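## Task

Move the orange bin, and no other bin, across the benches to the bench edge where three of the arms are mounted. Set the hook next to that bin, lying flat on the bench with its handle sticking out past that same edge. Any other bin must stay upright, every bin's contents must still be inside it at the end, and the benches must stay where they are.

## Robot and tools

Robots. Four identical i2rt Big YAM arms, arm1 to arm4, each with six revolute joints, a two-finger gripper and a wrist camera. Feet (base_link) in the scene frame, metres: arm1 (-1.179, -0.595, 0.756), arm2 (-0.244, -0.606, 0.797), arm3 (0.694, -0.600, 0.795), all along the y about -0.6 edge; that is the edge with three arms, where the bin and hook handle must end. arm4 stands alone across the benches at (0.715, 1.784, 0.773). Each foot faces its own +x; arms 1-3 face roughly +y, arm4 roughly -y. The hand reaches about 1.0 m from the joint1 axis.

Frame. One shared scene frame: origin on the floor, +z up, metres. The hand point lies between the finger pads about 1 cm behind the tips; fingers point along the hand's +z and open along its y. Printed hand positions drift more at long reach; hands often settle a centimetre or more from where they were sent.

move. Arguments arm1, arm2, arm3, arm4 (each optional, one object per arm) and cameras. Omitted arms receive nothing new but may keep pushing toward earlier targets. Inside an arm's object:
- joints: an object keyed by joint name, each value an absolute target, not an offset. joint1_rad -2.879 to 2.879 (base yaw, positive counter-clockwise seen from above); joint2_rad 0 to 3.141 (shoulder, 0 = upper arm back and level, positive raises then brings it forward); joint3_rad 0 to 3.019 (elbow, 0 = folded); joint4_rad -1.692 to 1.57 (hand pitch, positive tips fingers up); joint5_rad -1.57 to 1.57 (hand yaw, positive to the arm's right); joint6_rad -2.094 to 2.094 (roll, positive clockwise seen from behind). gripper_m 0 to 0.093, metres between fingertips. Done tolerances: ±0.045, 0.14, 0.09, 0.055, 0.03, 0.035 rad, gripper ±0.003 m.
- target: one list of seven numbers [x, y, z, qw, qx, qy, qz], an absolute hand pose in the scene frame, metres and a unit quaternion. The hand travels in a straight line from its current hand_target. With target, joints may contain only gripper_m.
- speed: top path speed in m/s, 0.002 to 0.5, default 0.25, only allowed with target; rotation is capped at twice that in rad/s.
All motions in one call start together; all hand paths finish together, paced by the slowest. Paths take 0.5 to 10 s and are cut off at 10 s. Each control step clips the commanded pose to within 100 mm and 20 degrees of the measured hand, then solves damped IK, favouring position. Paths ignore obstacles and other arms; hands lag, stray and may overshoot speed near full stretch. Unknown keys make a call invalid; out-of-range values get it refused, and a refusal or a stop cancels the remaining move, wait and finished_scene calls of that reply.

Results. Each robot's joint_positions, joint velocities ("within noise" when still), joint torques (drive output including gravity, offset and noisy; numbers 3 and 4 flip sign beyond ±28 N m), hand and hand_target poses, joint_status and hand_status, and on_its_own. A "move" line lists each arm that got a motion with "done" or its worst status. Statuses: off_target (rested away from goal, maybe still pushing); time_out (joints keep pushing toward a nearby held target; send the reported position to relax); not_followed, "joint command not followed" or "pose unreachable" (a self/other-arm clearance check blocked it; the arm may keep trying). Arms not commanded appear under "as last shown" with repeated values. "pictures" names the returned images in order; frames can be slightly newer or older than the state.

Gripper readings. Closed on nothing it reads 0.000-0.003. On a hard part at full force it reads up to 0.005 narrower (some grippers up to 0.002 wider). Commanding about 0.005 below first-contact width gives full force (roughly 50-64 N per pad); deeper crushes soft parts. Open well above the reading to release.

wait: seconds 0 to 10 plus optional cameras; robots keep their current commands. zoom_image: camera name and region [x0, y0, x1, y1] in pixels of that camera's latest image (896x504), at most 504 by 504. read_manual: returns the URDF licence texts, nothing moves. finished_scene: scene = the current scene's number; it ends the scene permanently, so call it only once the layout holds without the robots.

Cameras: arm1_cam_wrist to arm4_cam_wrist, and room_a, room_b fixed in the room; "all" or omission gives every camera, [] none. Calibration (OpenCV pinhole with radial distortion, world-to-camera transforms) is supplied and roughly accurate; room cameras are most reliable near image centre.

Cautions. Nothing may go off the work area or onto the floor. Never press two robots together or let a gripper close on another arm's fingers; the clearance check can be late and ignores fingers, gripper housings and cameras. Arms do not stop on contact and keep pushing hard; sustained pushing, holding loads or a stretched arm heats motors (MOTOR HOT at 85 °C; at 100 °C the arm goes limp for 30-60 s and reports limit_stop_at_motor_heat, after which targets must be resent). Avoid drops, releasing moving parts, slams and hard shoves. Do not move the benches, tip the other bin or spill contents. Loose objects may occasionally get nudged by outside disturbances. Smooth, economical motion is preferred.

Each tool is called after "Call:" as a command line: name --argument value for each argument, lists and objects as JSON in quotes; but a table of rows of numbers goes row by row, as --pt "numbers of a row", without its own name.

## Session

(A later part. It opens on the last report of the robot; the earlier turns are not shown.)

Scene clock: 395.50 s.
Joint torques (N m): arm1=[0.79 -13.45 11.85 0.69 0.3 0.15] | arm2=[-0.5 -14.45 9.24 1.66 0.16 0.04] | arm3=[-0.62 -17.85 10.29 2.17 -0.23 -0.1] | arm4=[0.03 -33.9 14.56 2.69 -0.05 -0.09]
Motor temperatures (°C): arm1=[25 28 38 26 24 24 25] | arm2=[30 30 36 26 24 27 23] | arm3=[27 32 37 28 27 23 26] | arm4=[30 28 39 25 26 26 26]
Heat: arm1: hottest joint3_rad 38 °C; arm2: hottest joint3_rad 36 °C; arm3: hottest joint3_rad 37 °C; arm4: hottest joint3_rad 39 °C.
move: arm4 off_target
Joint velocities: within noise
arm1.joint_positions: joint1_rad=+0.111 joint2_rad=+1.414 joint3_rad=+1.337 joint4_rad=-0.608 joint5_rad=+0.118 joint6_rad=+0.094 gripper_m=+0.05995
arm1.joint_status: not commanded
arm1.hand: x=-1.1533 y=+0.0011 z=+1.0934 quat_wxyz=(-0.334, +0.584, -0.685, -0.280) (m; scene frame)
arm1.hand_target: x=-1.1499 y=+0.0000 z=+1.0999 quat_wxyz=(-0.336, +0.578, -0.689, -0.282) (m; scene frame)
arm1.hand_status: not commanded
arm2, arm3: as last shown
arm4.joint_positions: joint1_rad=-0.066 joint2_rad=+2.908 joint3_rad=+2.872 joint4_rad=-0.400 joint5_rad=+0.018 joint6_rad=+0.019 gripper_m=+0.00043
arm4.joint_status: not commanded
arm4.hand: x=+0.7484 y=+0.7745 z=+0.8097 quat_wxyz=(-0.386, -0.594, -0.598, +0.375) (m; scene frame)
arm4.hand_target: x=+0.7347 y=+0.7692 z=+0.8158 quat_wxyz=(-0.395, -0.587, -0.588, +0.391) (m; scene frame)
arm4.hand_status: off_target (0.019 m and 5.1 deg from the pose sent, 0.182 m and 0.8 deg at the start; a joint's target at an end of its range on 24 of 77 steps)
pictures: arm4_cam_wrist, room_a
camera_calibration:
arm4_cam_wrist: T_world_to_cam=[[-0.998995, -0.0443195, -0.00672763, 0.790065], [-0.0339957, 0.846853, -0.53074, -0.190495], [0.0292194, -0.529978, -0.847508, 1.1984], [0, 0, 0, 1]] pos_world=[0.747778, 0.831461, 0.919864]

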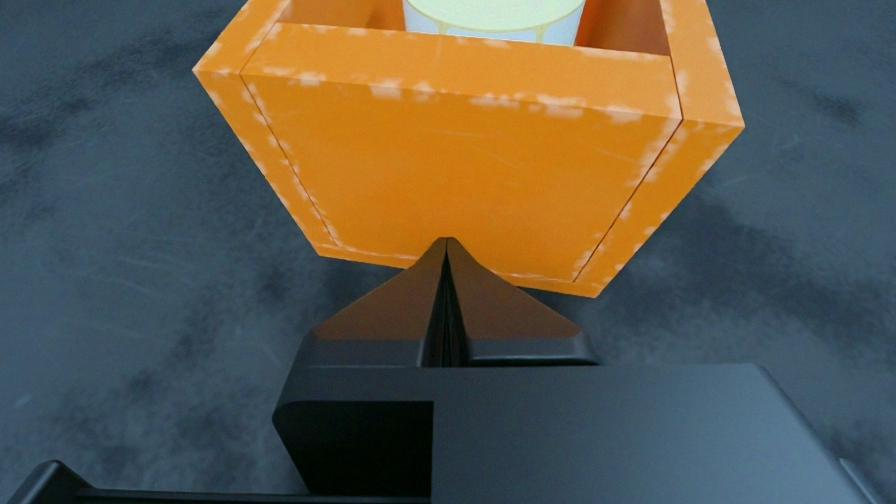

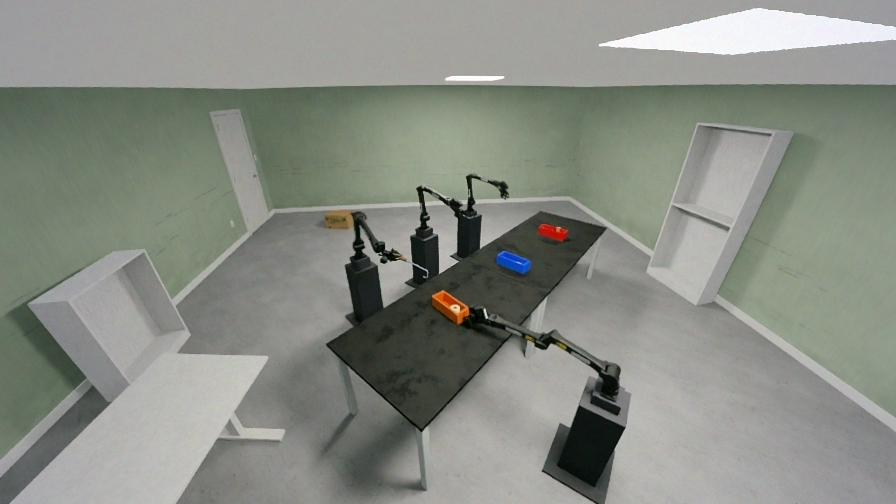

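Call:
move --arm3 '{"joints":{"joint1_rad":-0.05,"joint2_rad":2.37,"joint3_rad":2.33,"joint4_rad":0.20,"joint5_rad":-0.66,"joint6_rad":1.576}}' --arm4 '{"target":[0.735,1.0,0.90,0.354,0.612,0.612,-0.354]}' --cameras '["arm3_cam_wrist","room_a"]'

Call:
zoom_image --camera "room_a" --region '[340, 220, 500, 340]'

Scene clock: 411.77 s.
Joint torques (N m): arm1=[0.85 -13.45 11.86 0.72 0.3 0.15] | arm2=[-0.5 -14.45 9.24 1.65 0.16 0.05] | arm3=[-0.26 -26.7 13.76 2.43 -0.07 -0.09] | arm4=[0.73 -27.34 8.9 2.51 0.11 -0.04]
Motor temperatures (°C): arm1=[25 28 38 26 24 24 25] | arm2=[30 29 36 26 24 27 23] | arm3=[27 32 38 28 27 23 26] | arm4=[30 30 41 25 26 26 26]
Heat: arm1: hottest joint3_rad 38 °C; arm2: hottest joint3_rad 36 °C; arm3: hottest joint3_rad 38 °C; arm4: hottest joint3_rad 41 °C.
move: arm3 done; arm4 off_target
Joint velocities: within noise
arm1, arm2: as last shown
arm3.joint_positions: joint1_rad=-0.049 joint2_rad=+2.426 joint3_rad=+2.242 joint4_rad=+0.179 joint5_rad=-0.658 joint6_rad=+1.582 gripper_m=+0.02846
arm3.joint_status: all done
arm3.hand: x=+0.7527 y=+0.3410 z=+1.0553 quat_wxyz=(+0.174, +0.166, -0.688, -0.685) (m; scene frame)
arm3.hand_target: x=+0.7525 y=+0.3324 z=+1.1624 quat_wxyz=(+0.148, +0.191, -0.632, -0.737) (m; scene frame)
arm3.hand_status: not commanded
arm4.joint_positions: joint1_rad=-0.066 joint2_rad=+2.023 joint3_rad=+1.468 joint4_rad=-0.001 joint5_rad=+0.027 joint6_rad=+0.019 gripper_m=+0.00043
arm4.joint_status: not commanded
arm4.hand: x=+0.7385 y=+1.0030 z=+0.8859 quat_wxyz=(-0.346, -0.617, -0.618, +0.343) (m; scene frame)
arm4.hand_target: x=+0.7350 y=+1.0001 z=+0.9000 quat_wxyz=(-0.354, -0.612, -0.612, +0.354) (m; scene frame)
arm4.hand_status: off_target (0.015 m and 1.8 deg from the pose sent, 0.243 m and 5.1 deg at the start)
pictures: arm3_cam_wrist, room_a
camera_calibration:
arm3_cam_wrist: T_world_to_cam=[[0.00641548, -0.000916127, -0.999979, 1.04899], [-0.483054, -0.875588, -0.00229692, 0.675779], [-0.875567, 0.483058, -0.00605985, 0.628891], [0, 0, 0, 1]] pos_world=[0.870345, 0.288874, 1.05433]

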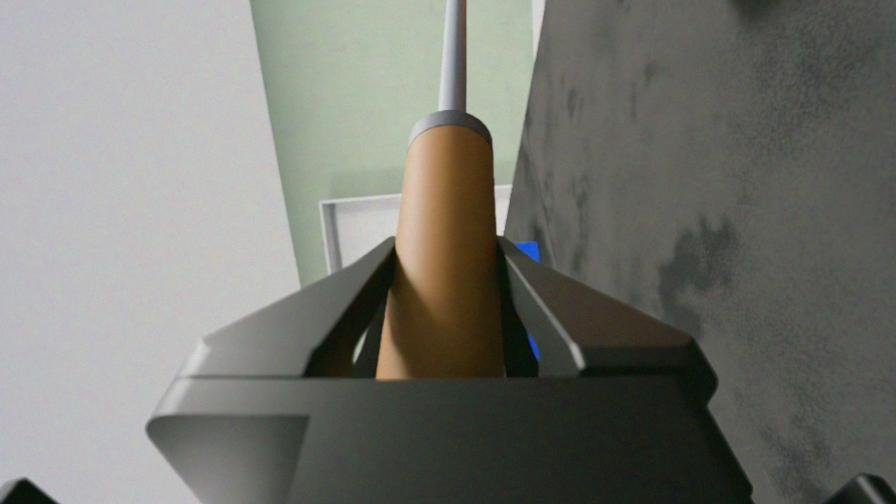

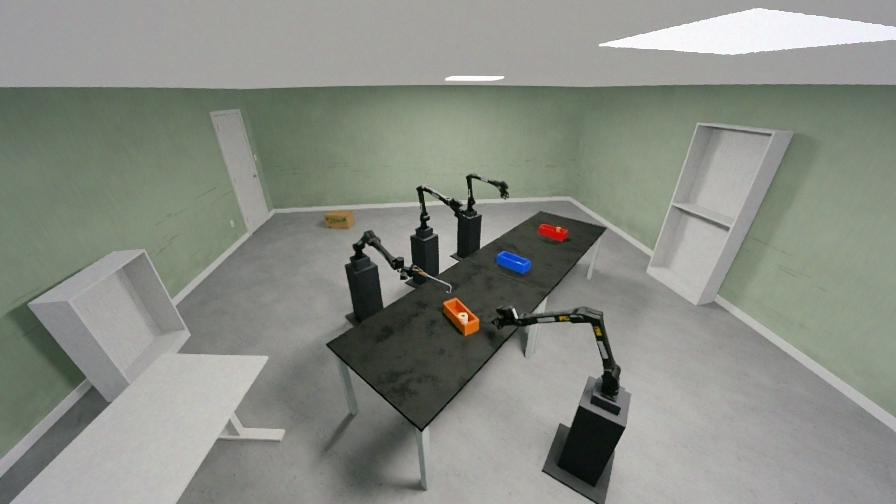

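Scaled by 3.150 from the camera's 896x504 image, which has a finer 1280x720 frame.

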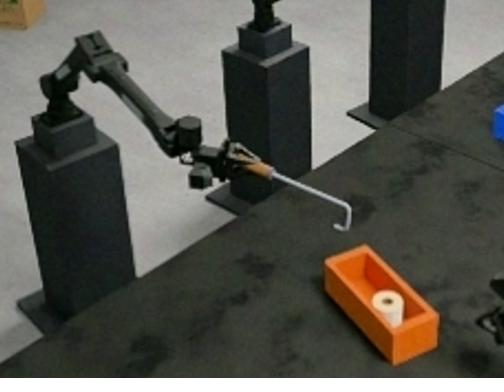

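Call:
move --arm4 '{"target":[0.765,0.97,0.815,0.354,0.612,0.612,-0.354]}' --cameras '["arm4_cam_wrist"]'

Scene clock: 425.13 s.
Joint torques (N m): arm1=[0.79 -13.39 11.86 0.69 0.3 0.15] | arm2=[-0.62 -14.45 9.24 1.66 0.16 0.05] | arm3=[-0.32 -26.4 13.78 2.43 -0.08 -0.07] | arm4=[1.61 -27.16 11.4 2.22 0.04 0.07]
Motor temperatures (°C): arm1=[25 28 38 26 24 24 25] | arm2=[30 29 36 26 24 27 23] | arm3=[26 32 40 28 27 23 26] | arm4=[30 31 40 25 26 26 26]
Heat: arm1: hottest joint3_rad 38 °C; arm2: hottest joint3_rad 36 °C; arm3: hottest joint3_rad 40 °C; arm4: hottest joint3_rad 40 °C.
move: arm4 off_target
Joint velocities: within noise
arm1, arm2, arm3: as last shown
arm4.joint_positions: joint1_rad=-0.036 joint2_rad=+2.193 joint3_rad=+1.499 joint4_rad=+0.124 joint5_rad=+0.066 joint6_rad=+0.028 gripper_m=+0.00042
arm4.joint_status: not commanded
arm4.hand: x=+0.7564 y=+0.9871 z=+0.7973 quat_wxyz=(-0.336, -0.619, -0.620, +0.345) (m; scene frame)
arm4.hand_target: x=+0.7649 y=+0.9715 z=+0.8154 quat_wxyz=(-0.354, -0.612, -0.612, +0.354) (m; scene frame)
arm4.hand_status: off_target (0.026 m and 2.6 deg from the pose sent, 0.083 m and 1.8 deg at the start)
pictures: arm4_cam_wrist
camera_calibration:
arm4_cam_wrist: T_world_to_cam=[[-0.999558, -0.027926, 0.0101769, 0.778194], [-0.0296321, 0.909596, -0.414436, -0.534933], [0.00231666, -0.414554, -0.910022, 1.25656], [0, 0, 0, 1]] pos_world=[0.759088, 1.02922, 0.913878]

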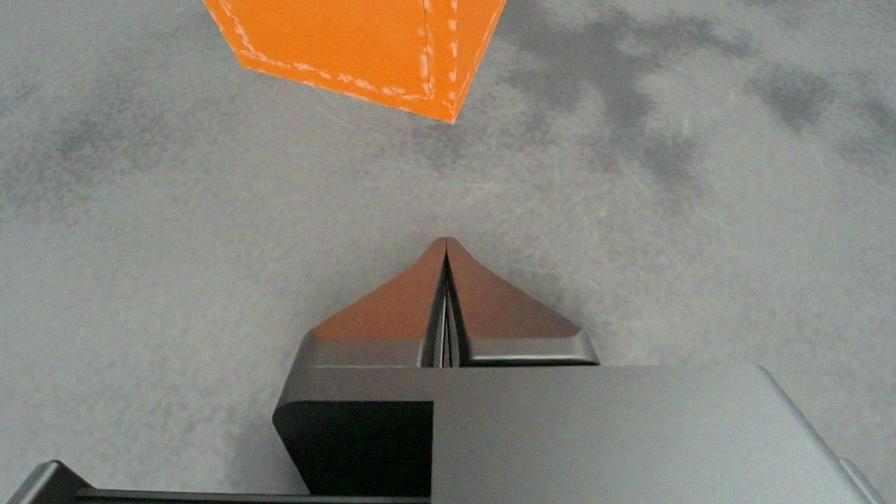

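Call:
move --arm4 '{"target":[0.79,0.94,0.815,0.354,0.612,0.612,-0.354]}' --cameras '[]'

Call:
move --arm4 '{"target":[0.785,0.84,0.815,0.354,0.612,0.612,-0.354],"speed":0.1}' --cameras '["arm4_cam_wrist"]'

Scene clock: 432.50 s.
Joint torques (N m): arm1=[0.79 -13.45 11.86 0.7 0.3 0.15] | arm2=[-0.56 -14.39 9.24 1.66 0.16 0.05] | arm3=[-0.26 -26.46 13.74 2.41 -0.07 -0.08] | arm4=[1.44 -26.81 12.04 1.74 0.16 0.07]
Motor temperatures (°C): arm1=[25 28 38 26 24 24 25] | arm2=[30 29 36 26 24 27 23] | arm3=[26 32 41 28 27 23 26] | arm4=[30 31 39 25 26 26 26]
Heat: arm1: hottest joint3_rad 38 °C; arm2: hottest joint3_rad 36 °C; arm3: hottest joint3_rad 41 °C; arm4: hottest joint3_rad 39 °C.
move: arm4 off_target
Joint velocities: within noise
arm1, arm2, arm3: as last shown
arm4.joint_positions: joint1_rad=-0.001 joint2_rad=+2.245 joint3_rad=+1.631 joint4_rad=+0.071 joint5_rad=+0.092 joint6_rad=+0.044 gripper_m=+0.00042
arm4.joint_status: not commanded
arm4.hand: x=+0.7836 y=+0.9536 z=+0.8125 quat_wxyz=(-0.347, -0.613, -0.616, +0.352) (m; scene frame)
arm4.hand_target: x=+0.7901 y=+0.9410 z=+0.8153 quat_wxyz=(-0.354, -0.612, -0.612, +0.354) (m; scene frame)
arm4.hand_status: off_target (0.015 m and 1.0 deg from the pose sent, 0.060 m and 2.6 deg at the start)
pictures: none
No camera images: "cameras" was empty.

Scene clock: 434.43 s.
Joint torques (N m): arm1=[0.79 -13.39 11.85 0.69 0.3 0.15] | arm2=[-0.5 -14.39 9.24 1.66 0.16 0.04] | arm3=[-0.38 -26.34 13.74 2.39 -0.08 -0.09] | arm4=[0.09 -30.97 13.68 1.8 0.01 -0.02]
Motor temperatures (°C): arm1=[25 28 38 26 24 24 25] | arm2=[30 29 36 26 24 27 23] | arm3=[26 32 41 28 27 23 26] | arm4=[30 31 39 25 26 26 26]
Heat: arm1: hottest joint3_rad 38 °C; arm2: hottest joint3_rad 36 °C; arm3: hottest joint3_rad 41 °C; arm4: hottest joint3_rad 39 °C.
move: arm4 off_target
Joint velocities: within noise
arm1, arm2, arm3: as last shown
arm4.joint_positions: joint1_rad=-0.001 joint2_rad=+2.505 joint3_rad=+2.148 joint4_rad=-0.183 joint5_rad=+0.078 joint6_rad=+0.044 gripper_m=+0.00042
arm4.joint_status: not commanded
arm4.hand: x=+0.7963 y=+0.8527 z=+0.8171 quat_wxyz=(-0.352, -0.610, -0.618, +0.348) (m; scene frame)
arm4.hand_target: x=+0.7849 y=+0.8418 z=+0.8153 quat_wxyz=(-0.354, -0.612, -0.612, +0.354) (m; scene frame)
arm4.hand_status: off_target (0.017 m and 1.0 deg from the pose sent, 0.114 m and 1.0 deg at the start)
pictures: arm4_cam_wrist
camera_calibration:
arm4_cam_wrist: T_world_to_cam=[[-0.999012, -0.0444174, 0.00139705, 0.834893], [-0.0404593, 0.896086, -0.442032, -0.360601], [0.0183821, -0.441652, -0.896998, 1.21845], [0, 0, 0, 1]] pos_world=[0.79708, 0.898344, 0.932382]

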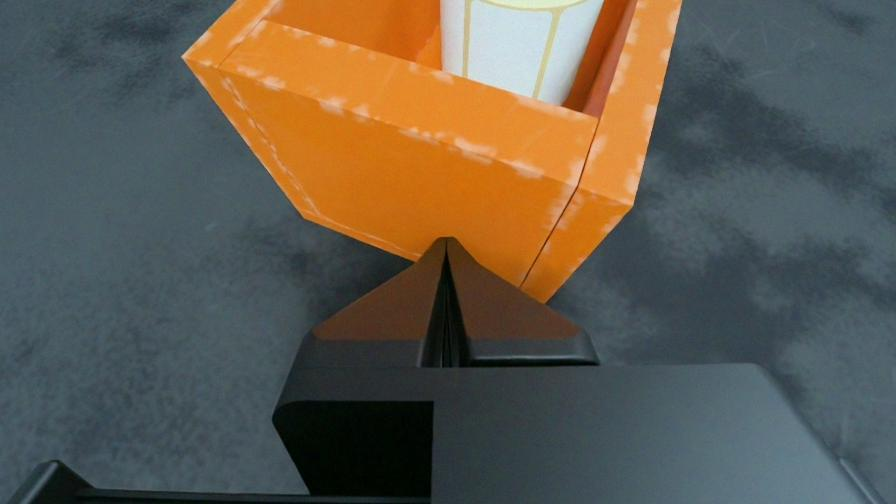

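Call:
move --arm4 '{"target":[0.76,0.885,0.815,0.354,0.612,0.612,-0.354]}' --cameras '["arm4_cam_wrist"]'

Call:
move --arm4 '{"target":[0.755,0.77,0.815,0.354,0.612,0.612,-0.354],"speed":0.1}' --cameras '["arm4_cam_wrist","room_a"]'

Call:
zoom_image --camera "room_a" --region '[340, 220, 500, 340]'

Scene clock: 439.63 s.
Joint torques (N m): arm1=[0.79 -13.45 11.86 0.69 0.3 0.15] | arm2=[-0.56 -14.39 9.25 1.65 0.16 0.05] | arm3=[-0.21 -26.46 13.72 2.39 -0.09 -0.09] | arm4=[0.5 -34.84 9.01 2.56 -0.03 -0.09]
Motor temperatures (°C): arm1=[25 28 38 26 24 24 25] | arm2=[30 29 36 26 24 27 23] | arm3=[26 32 42 28 27 23 26] | arm4=[30 31 39 25 26 26 26]
Heat: arm1: hottest joint3_rad 38 °C; arm2: hottest joint3_rad 36 °C; arm3: hottest joint3_rad 42 °C; arm4: hottest joint3_rad 39 °C.
move: arm4 off_target
Joint velocities: within noise
arm1, arm3: as last shown
arm2.joint_positions: joint1_rad=-0.010 joint2_rad=+1.404 joint3_rad=+1.184 joint4_rad=-0.320 joint5_rad=-0.003 joint6_rad=-0.021 gripper_m=+0.05992
arm2.joint_status: not commanded
arm2.hand: x=-0.2429 y=+0.0030 z=+1.1045 quat_wxyz=(-0.350, +0.621, -0.609, -0.349) (m; scene frame)
arm2.hand_target: x=-0.2399 y=+0.0000 z=+1.1000 quat_wxyz=(-0.345, +0.617, -0.617, -0.345) (m; scene frame)
arm2.hand_status: not commanded
arm4.joint_positions: joint1_rad=-0.035 joint2_rad=+2.430 joint3_rad=+1.931 joint4_rad=-0.071 joint5_rad=+0.055 joint6_rad=+0.039 gripper_m=+0.00042
arm4.joint_status: not commanded
arm4.hand: x=+0.7658 y=+0.8906 z=+0.7865 quat_wxyz=(-0.342, -0.620, -0.619, +0.339) (m; scene frame)
arm4.hand_target: x=+0.7600 y=+0.8851 z=+0.8149 quat_wxyz=(-0.354, -0.612, -0.612, +0.354) (m; scene frame)
arm4.hand_status: off_target (0.030 m and 2.5 deg from the pose sent, 0.049 m and 1.0 deg at the start)
pictures: arm4_cam_wrist
camera_calibration:
arm4_cam_wrist: T_world_to_cam=[[-0.999455, -0.0326773, -0.00474316, 0.800822], [-0.0277779, 0.909733, -0.414262, -0.452893], [0.017852, -0.413905, -0.910145, 1.19433], [0, 0, 0, 1]] pos_world=[0.766483, 0.932522, 0.903199]

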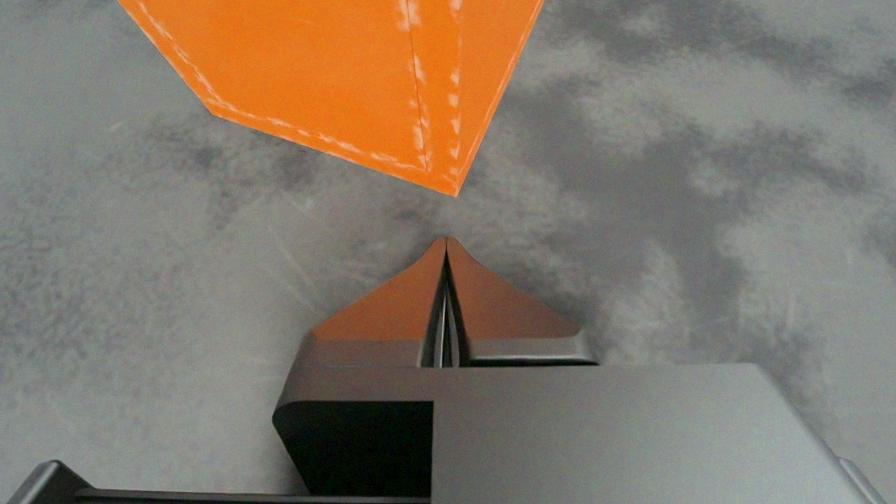

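Scene clock: 441.90 s.
Joint torques (N m): arm1=[0.73 -13.45 11.86 0.7 0.3 0.15] | arm2=[-0.44 -14.45 9.24 1.66 0.16 0.05] | arm3=[-0.09 -26.46 13.74 2.4 -0.08 -0.09] | arm4=[-0.03 -33.55 14.46 2.18 -0.04 -0.1]
Motor temperatures (°C): arm1=[25 28 38 26 24 24 25] | arm2=[30 29 36 26 24 27 23] | arm3=[26 32 42 28 27 23 26] | arm4=[30 32 39 25 26 26 26]
Heat: arm1: hottest joint3_rad 38 °C; arm2: hottest joint3_rad 36 °C; arm3: hottest joint3_rad 42 °C; arm4: hottest joint3_rad 39 °C.
move: arm4 off_target
Joint velocities: within noise
arm1, arm2, arm3: as last shown
arm4.joint_positions: joint1_rad=-0.042 joint2_rad=+2.891 joint3_rad=+2.873 joint4_rad=-0.453 joint5_rad=+0.038 joint6_rad=+0.029 gripper_m=+0.00042
arm4.joint_status: not commanded
arm4.hand: x=+0.7690 y=+0.7793 z=+0.8162 quat_wxyz=(-0.376, -0.600, -0.604, +0.365) (m; scene frame)
arm4.hand_target: x=+0.7549 y=+0.7751 z=+0.8153 quat_wxyz=(-0.380, -0.597, -0.598, +0.376) (m; scene frame)
arm4.hand_status: off_target (0.017 m and 3.3 deg from the pose sent, 0.124 m and 2.6 deg at the start; a joint's target at an end of its range on 20 of 68 steps)
pictures: arm4_cam_wrist, room_a
camera_calibration:
arm4_cam_wrist: T_world_to_cam=[[-0.998931, -0.0456213, -0.00749648, 0.812501], [-0.0356894, 0.863989, -0.502244, -0.225813], [0.0293899, -0.50144, -0.864693, 1.19753], [0, 0, 0, 1]] pos_world=[0.768378, 0.832657, 0.928175]

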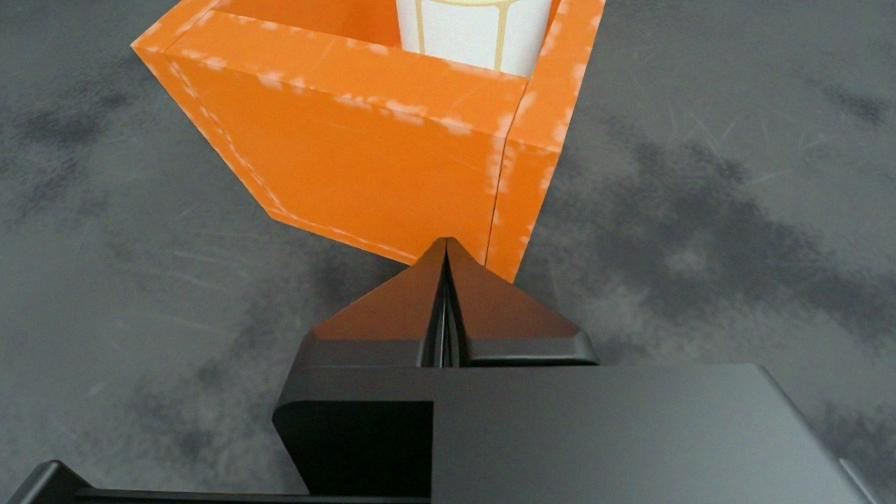

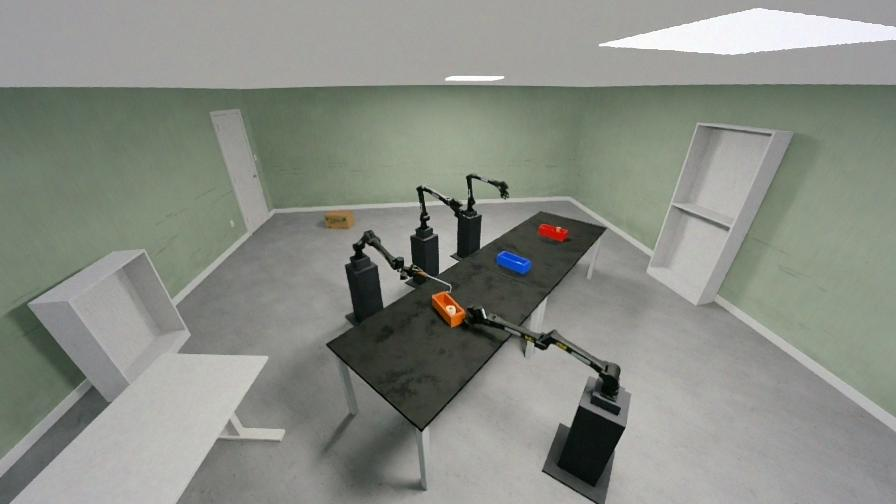

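Scaled by 3.150 from the camera's 896x504 image, which has a finer 1280x720 frame.

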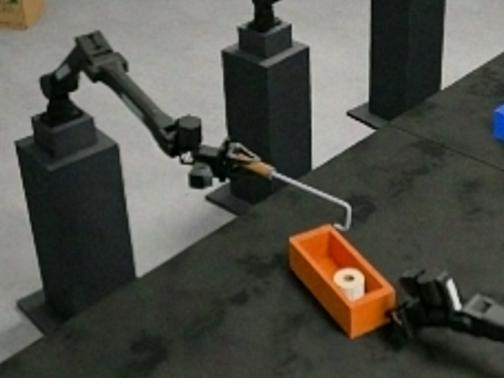

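Call:
move --arm3 '{"target":[0.722,0.272,1.155,0.148,0.191,-0.632,-0.737]}' --arm4 '{"target":[0.76,1.15,0.95,0.354,0.612,0.612,-0.354]}' --cameras '["room_a"]'

Call:
zoom_image --camera "room_a" --region '[380, 240, 480, 330]'

Scene clock: 454.87 s.
Joint torques (N m): arm1=[0.79 -13.39 11.86 0.7 0.29 0.15] | arm2=[-0.5 -14.39 9.24 1.65 0.16 0.05] | arm3=[0.62 -26.23 9.85 2.37 0.08 -0.12] | arm4=[1.85 -18.84 8.8 1.76 0.15 0.07]
Motor temperatures (°C): arm1=[25 28 38 26 24 24 25] | arm2=[30 29 36 26 24 27 23] | arm3=[26 33 42 28 27 23 26] | arm4=[30 34 39 25 26 26 26]
Heat: arm1: hottest joint3_rad 38 °C; arm2: hottest joint3_rad 36 °C; arm3: hottest joint3_rad 42 °C; arm4: hottest joint3_rad 39 °C.
move: arm3 off_target; arm4 done
Joint velocities: within noise
arm1, arm2: as last shown
arm3.joint_positions: joint1_rad=-0.034 joint2_rad=+2.239 joint3_rad=+1.836 joint4_rad=+0.421 joint5_rad=-0.636 joint6_rad=+1.582 gripper_m=+0.02846
arm3.joint_status: not commanded
arm3.hand: x=+0.7315 y=+0.2779 z=+1.0380 quat_wxyz=(+0.169, +0.166, -0.681, -0.693) (m; scene frame)
arm3.hand_target: x=+0.7228 y=+0.2687 z=+1.1350 quat_wxyz=(+0.148, +0.191, -0.632, -0.737) (m; scene frame)
arm3.hand_status: off_target (0.118 m and 8.3 deg from the pose sent, 0.125 m and 9.6 deg at the start; pose on its path clipped on 147 of 147 steps)
arm4.joint_positions: joint1_rad=-0.022 joint2_rad=+1.614 joint3_rad=+1.030 joint4_rad=+0.055 joint5_rad=+0.079 joint6_rad=+0.037 gripper_m=+0.00042
arm4.joint_status: not commanded
arm4.hand: x=+0.7520 y=+1.1492 z=+0.9460 quat_wxyz=(-0.350, -0.613, -0.612, +0.356) (m; scene frame)
arm4.hand_target: x=+0.7599 y=+1.1500 z=+0.9499 quat_wxyz=(-0.354, -0.612, -0.612, +0.354) (m; scene frame)
arm4.hand_status: done (0.009 m and 0.6 deg from the pose sent, 0.394 m and 3.3 deg at the start)
pictures: room_a

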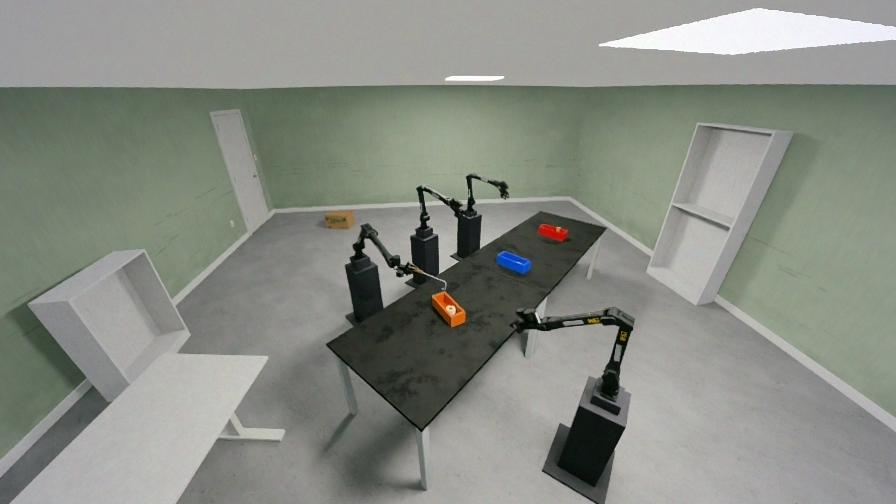

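Scaled by 5.040 from the camera's 896x504 image, which has a finer 1280x720 frame.

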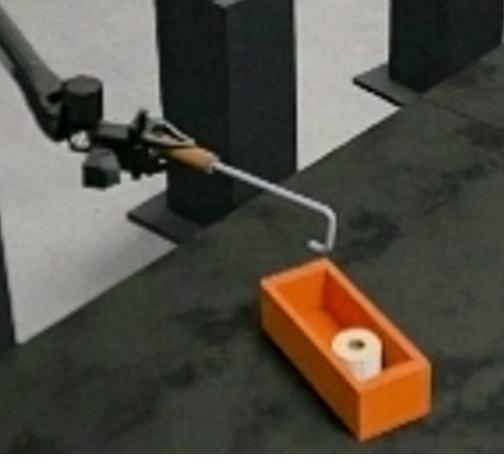

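Call:
move --arm3 '{"target":[0.722,0.270,1.02,0.148,0.191,-0.632,-0.737],"speed":0.1}' --cameras '["room_a"]'

Call:
zoom_image --camera "room_a" --region '[380, 240, 480, 330]'

Scene clock: 463.77 s.
Joint torques (N m): arm1=[0.85 -13.39 11.86 0.7 0.3 0.15] | arm2=[-0.5 -14.45 9.22 1.68 0.16 0.04] | arm3=[0.62 -22.59 7.8 3.44 0.09 -0.13] | arm4=[1.9 -18.84 8.8 1.74 0.15 0.07]
Motor temperatures (°C): arm1=[25 28 38 26 24 24 25] | arm2=[30 29 36 26 24 27 23] | arm3=[26 34 41 28 27 23 26] | arm4=[30 34 39 25 26 26 26]
Heat: arm1: hottest joint3_rad 38 °C; arm2: hottest joint3_rad 36 °C; arm3: hottest joint3_rad 41 °C; arm4: hottest joint3_rad 39 °C.
move: arm3 off_target
Joint velocities: within noise
arm1.joint_positions: joint1_rad=+0.111 joint2_rad=+1.414 joint3_rad=+1.337 joint4_rad=-0.608 joint5_rad=+0.118 joint6_rad=+0.094 gripper_m=+0.05995
arm1.joint_status: not commanded
arm1.hand: x=-1.1533 y=+0.0011 z=+1.0934 quat_wxyz=(-0.334, +0.584, -0.685, -0.280) (m; scene frame)
arm1.hand_target: x=-1.1499 y=+0.0000 z=+1.0999 quat_wxyz=(-0.336, +0.578, -0.689, -0.282) (m; scene frame)
arm1.hand_status: not commanded
arm2, arm4: as last shown
arm3.joint_positions: joint1_rad=-0.032 joint2_rad=+2.313 joint3_rad=+1.758 joint4_rad=+0.613 joint5_rad=-0.635 joint6_rad=+1.580 gripper_m=+0.02846
arm3.joint_status: not commanded
arm3.hand: x=+0.7285 y=+0.2693 z=+0.9726 quat_wxyz=(+0.163, +0.173, -0.667, -0.706) (m; scene frame)
arm3.hand_target: x=+0.7217 y=+0.2689 z=+1.0194 quat_wxyz=(+0.148, +0.191, -0.632, -0.736) (m; scene frame)
arm3.hand_status: off_target (0.048 m and 6.0 deg from the pose sent, 0.022 m and 8.3 deg at the start)
pictures: room_a

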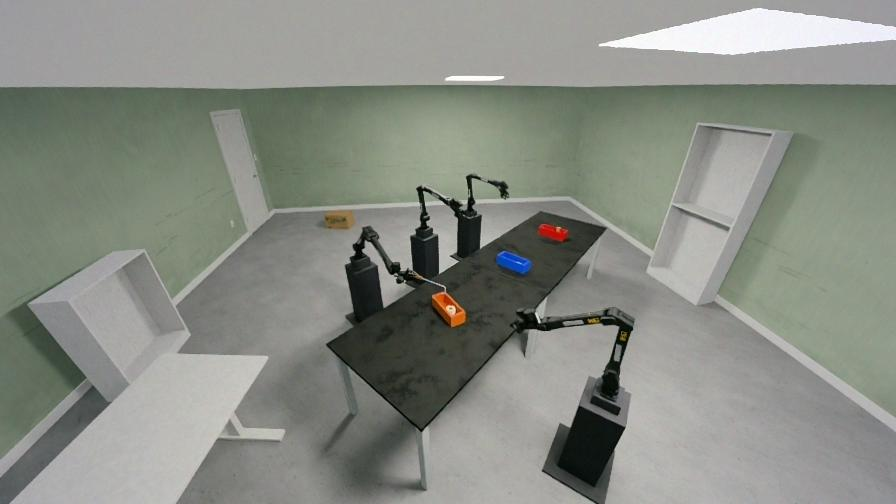

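Scaled by 5.040 from the camera's 896x504 image, which has a finer 1280x720 frame.

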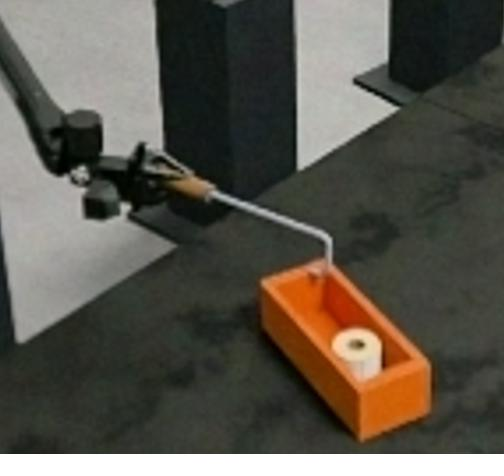

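Call:
move --arm3 '{"target":[0.735,0.315,1.03,0.148,0.191,-0.632,-0.737],"speed":0.15}' --cameras '["room_a","arm3_cam_wrist"]'

Call:
zoom_image --camera "room_a" --region '[380, 240, 480, 330]'

Scene clock: 485.63 s.
Joint torques (N m): arm1=[0.79 -13.39 11.85 0.69 0.3 0.15] | arm2=[-0.5 -14.45 9.24 1.66 0.16 0.04] | arm3=[-0.32 -24.06 13.34 2.71 -0.14 -0.12] | arm4=[1.85 -18.84 8.79 1.76 0.15 0.07]
Motor temperatures (°C): arm1=[25 28 38 26 24 24 25] | arm2=[30 29 36 26 24 27 23] | arm3=[26 34 39 28 27 23 26] | arm4=[30 33 38 25 26 26 26]
Heat: arm1: hottest joint3_rad 38 °C; arm2: hottest joint3_rad 36 °C; arm3: hottest joint3_rad 39 °C; arm4: hottest joint3_rad 38 °C.
move: arm3 off_target
Joint velocities: within noise
arm1, arm2, arm4: as last shown
arm3.joint_positions: joint1_rad=-0.032 joint2_rad=+2.401 joint3_rad=+1.841 joint4_rad=+0.549 joint5_rad=-0.638 joint6_rad=+1.580 gripper_m=+0.02847
arm3.joint_status: not commanded
arm3.hand: x=+0.7310 y=+0.2877 z=+0.9285 quat_wxyz=(+0.174, +0.164, -0.690, -0.683) (m; scene frame)
arm3.hand_target: x=+0.7334 y=+0.3003 z=+1.0248 quat_wxyz=(+0.147, +0.191, -0.632, -0.737) (m; scene frame)
arm3.hand_status: off_target (0.105 m and 10.0 deg from the pose sent, 0.074 m and 6.0 deg at the start; pose on its path clipped on 17 of 41 steps)
pictures: arm3_cam_wrist, room_a
camera_calibration:
arm3_cam_wrist: T_world_to_cam=[[0.00638341, -0.00719983, -0.999954, 0.923969], [-0.486054, -0.873923, 0.00318956, 0.615077], [-0.873905, 0.486012, -0.00907812, 0.635628], [0, 0, 0, 1]] pos_world=[0.848541, 0.235259, 0.927735]

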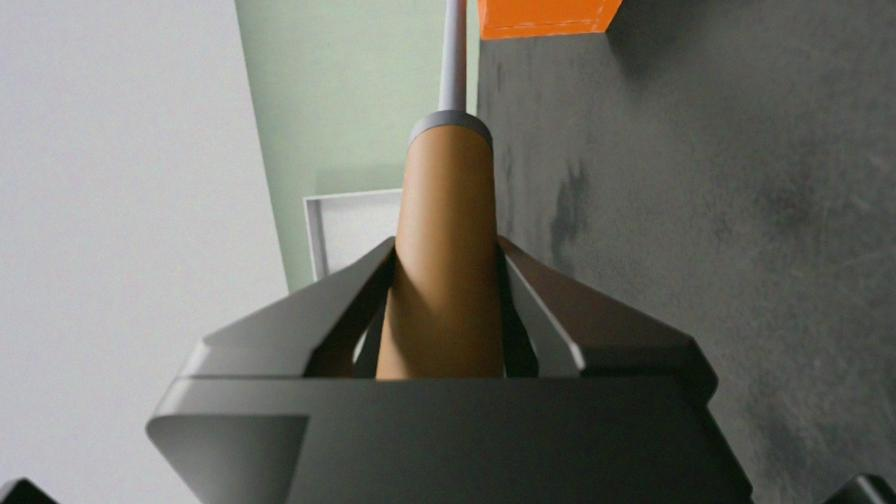

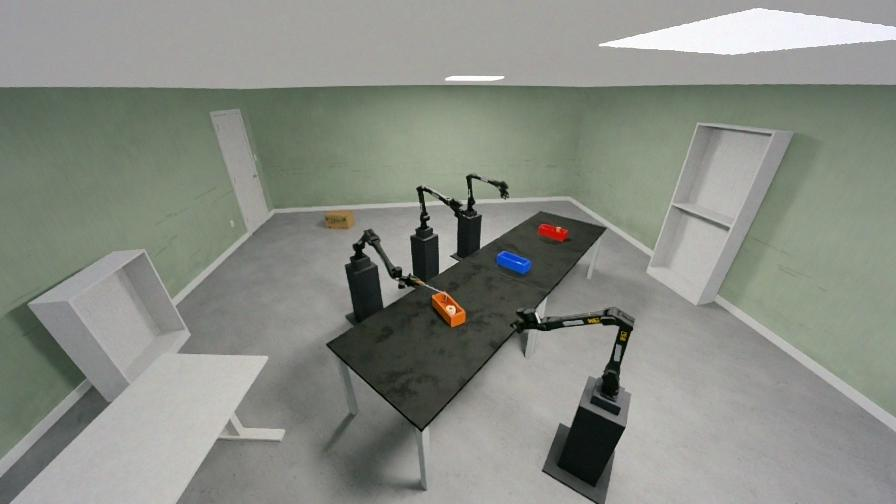

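Scaled by 5.040 from the camera's 896x504 image, which has a finer 1280x720 frame.

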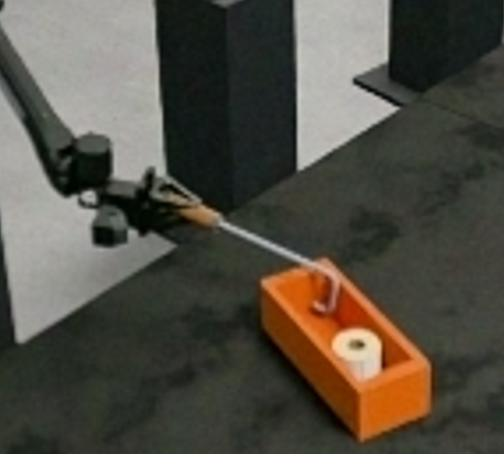

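Call:
move --arm3 '{"target":[0.73,0.12,1.02,0.148,0.191,-0.632,-0.737],"speed":0.1}' --cameras '["room_a","arm3_cam_wrist"]'

Call:
zoom_image --camera "room_a" --region '[360, 240, 480, 348]'

Scene clock: 494.23 s.
Joint torques (N m): arm1=[0.79 -13.39 11.86 0.69 0.3 0.15] | arm2=[-0.56 -14.39 9.25 1.65 0.15 0.05] | arm3=[-0.79 -20.95 6.26 3.71 -0.16 -0.04] | arm4=[1.9 -18.78 8.8 1.74 0.15 0.07]
Motor temperatures (°C): arm1=[25 28 38 26 24 24 25] | arm2=[30 29 36 26 24 27 23] | arm3=[26 35 39 28 27 23 26] | arm4=[30 32 37 25 26 26 26]
Heat: arm1: hottest joint3_rad 38 °C; arm2: hottest joint3_rad 36 °C; arm3: hottest joint3_rad 39 °C; arm4: hottest joint3_rad 37 °C.
move: arm3 off_target
Joint velocities: within noise
arm1, arm2, arm4: as last shown
arm3.joint_positions: joint1_rad=-0.067 joint2_rad=+2.042 joint3_rad=+1.193 joint4_rad=+0.875 joint5_rad=-0.679 joint6_rad=+1.581 gripper_m=+0.02846
arm3.joint_status: not commanded
arm3.hand: x=+0.7247 y=+0.1215 z=+0.9532 quat_wxyz=(+0.170, +0.171, -0.677, -0.695) (m; scene frame)
arm3.hand_target: x=+0.7292 y=+0.1190 z=+1.0181 quat_wxyz=(+0.148, +0.191, -0.632, -0.736) (m; scene frame)
arm3.hand_status: off_target (0.067 m and 7.9 deg from the pose sent, 0.191 m and 10.0 deg at the start)
pictures: arm3_cam_wrist, room_a
camera_calibration:
arm3_cam_wrist: T_world_to_cam=[[0.0128074, 0.0294284, -0.999485, 0.937992], [-0.480597, -0.876359, -0.0319615, 0.496485], [-0.876848, 0.480758, 0.00291936, 0.70246], [0, 0, 0, 1]] pos_world=[0.842547, 0.0697824, 0.951327]

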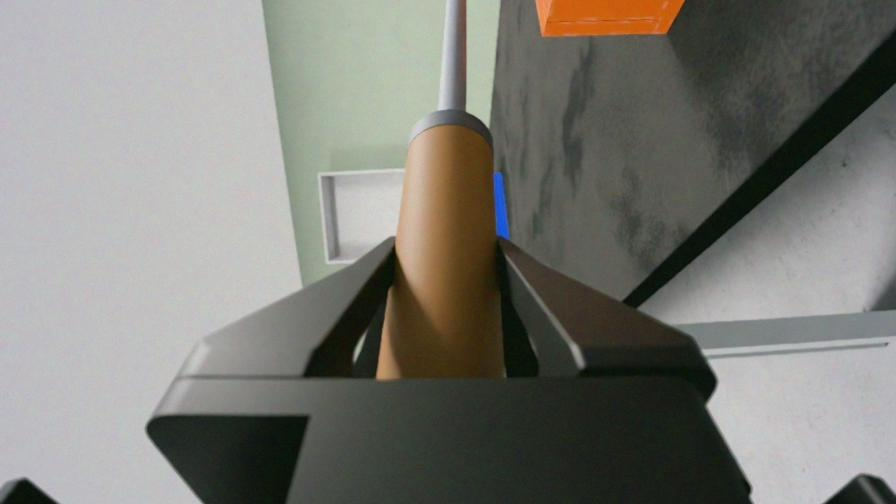

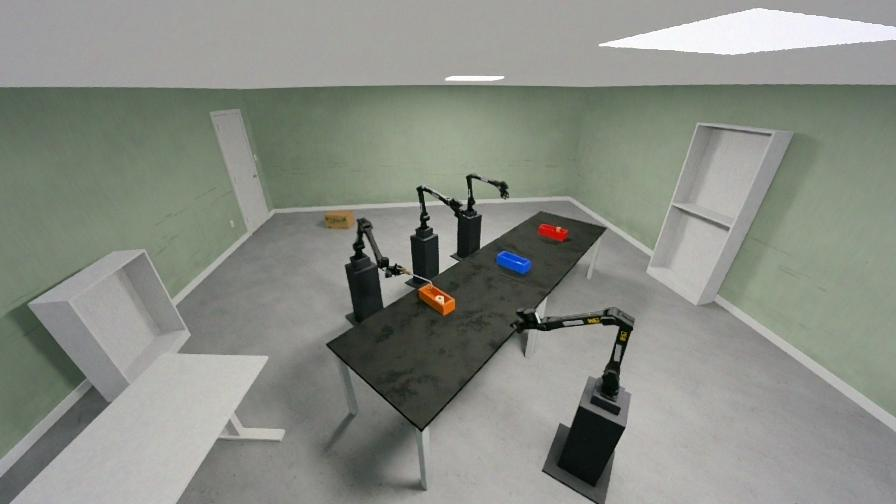

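Scaled by 4.200 from the camera's 896x504 image, which has a finer 1280x720 frame.

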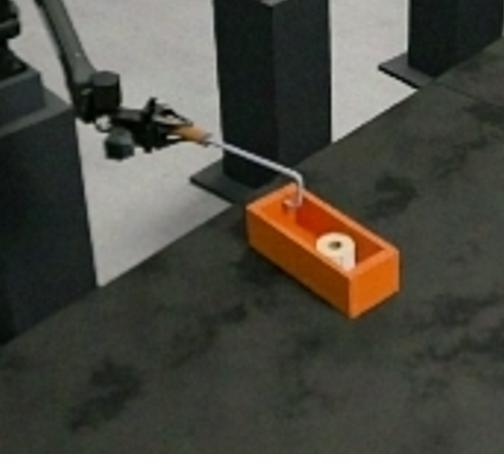

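Call:
move --arm3 '{"target":[0.728,-0.01,0.98,0.148,0.191,-0.632,-0.737],"speed":0.1}' --cameras '["room_a","room_b","arm3_cam_wrist"]'

Call:
zoom_image --camera "room_a" --region '[360, 240, 480, 348]'

Call:
zoom_image --camera "room_b" --region '[560, 170, 720, 300]'

Scene clock: 501.10 s.
Joint torques (N m): arm1=[0.79 -13.45 11.86 0.69 0.3 0.15] | arm2=[-0.5 -14.39 9.25 1.69 0.16 0.05] | arm3=[-0.79 -16.5 4.59 3.6 -0.11 -0.07] | arm4=[1.9 -18.84 8.79 1.76 0.15 0.07]
Motor temperatures (°C): arm1=[25 28 38 26 24 24 25] | arm2=[30 29 36 26 24 27 23] | arm3=[26 35 38 28 27 23 26] | arm4=[30 32 37 25 26 26 26]
Heat: arm1: hottest joint3_rad 38 °C; arm2: hottest joint3_rad 36 °C; arm3: hottest joint3_rad 38 °C; arm4: hottest joint3_rad 37 °C.
move: arm3 off_target
Joint velocities: within noise
arm1, arm2, arm4: as last shown
arm3.joint_positions: joint1_rad=-0.120 joint2_rad=+1.898 joint3_rad=+0.788 joint4_rad=+1.157 joint5_rad=-0.732 joint6_rad=+1.593 gripper_m=+0.02846
arm3.joint_status: not commanded
arm3.hand: x=+0.7233 y=-0.0104 z=+0.9317 quat_wxyz=(+0.171, +0.172, -0.672, -0.700) (m; scene frame)
arm3.hand_target: x=+0.7274 y=-0.0107 z=+0.9785 quat_wxyz=(+0.148, +0.191, -0.632, -0.736) (m; scene frame)
arm3.hand_status: off_target (0.049 m and 7.1 deg from the pose sent, 0.134 m and 7.9 deg at the start)
pictures: arm3_cam_wrist, room_a, room_b
camera_calibration:
arm3_cam_wrist: T_world_to_cam=[[0.00877613, 0.0442675, -0.998981, 0.923011], [-0.480209, -0.876098, -0.0430409, 0.389561], [-0.87711, 0.480097, 0.0135689, 0.754953], [0, 0, 0, 1]] pos_world=[0.841148, -0.0620164, 0.928594]

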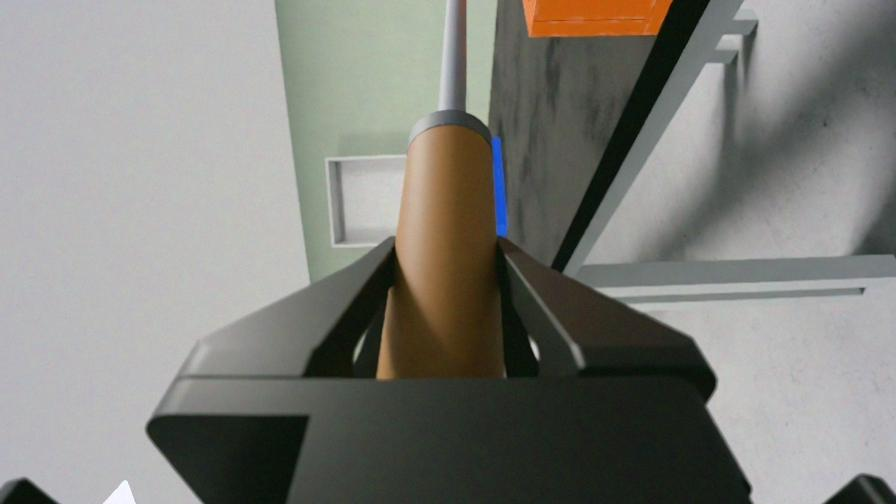

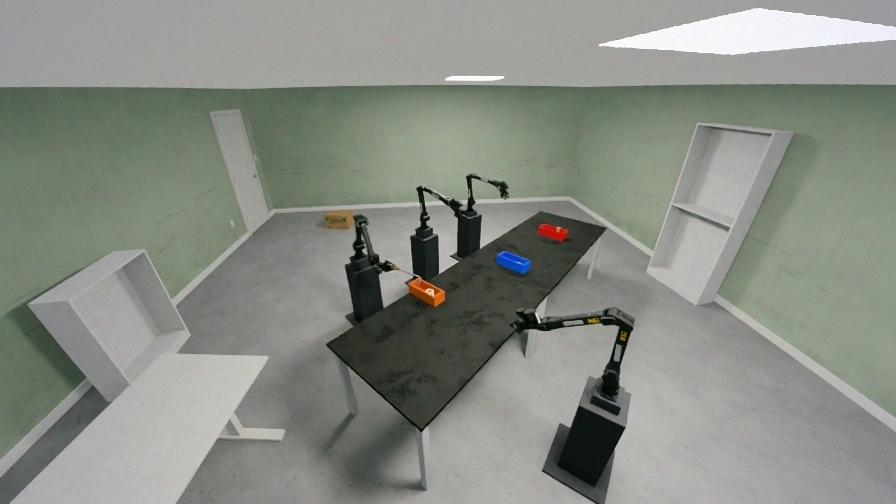

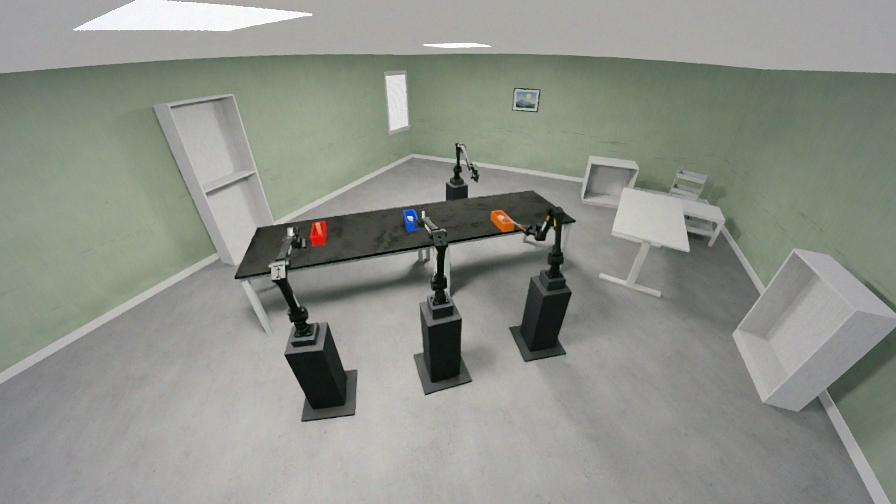

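Scaled by 4.200 from the camera's 896x504 image, which has a finer 1280x720 frame.

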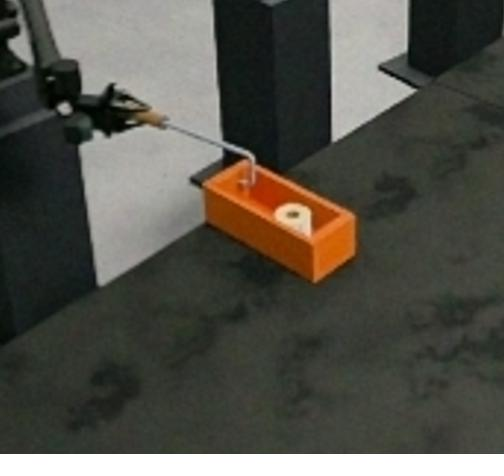

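Scaled by 3.150 from the camera's 896x504 image, which has a finer 1280x720 frame.

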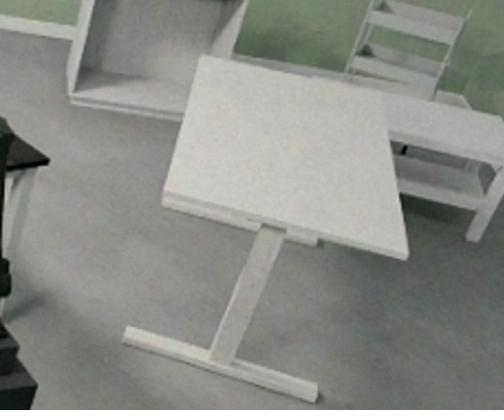

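Call:
zoom_image --camera "room_b" --region '[470, 190, 550, 260]'

Call:
zoom_image --camera "arm3_cam_wrist" --region '[480, 0, 730, 140]'

Call:
zoom_image --camera "room_a" --region '[395, 265, 455, 315]'

Scaled by 6.300 from the camera's 896x504 image, which has a finer 1280x720 frame.

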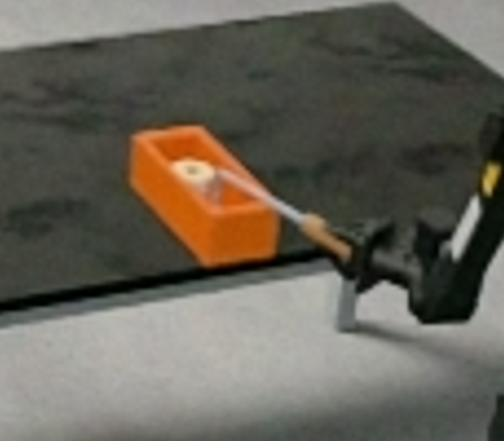

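Scaled by 2.016 from the camera's 896x504 image, which has a finer 1280x720 frame.

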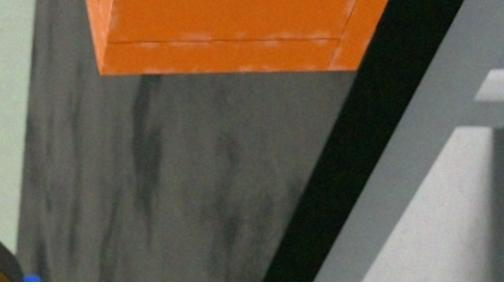

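Scaled by 8.400 from the camera's 896x504 image, which has a finer 1280x720 frame.

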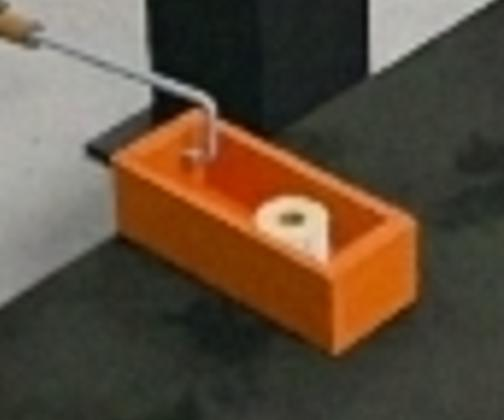

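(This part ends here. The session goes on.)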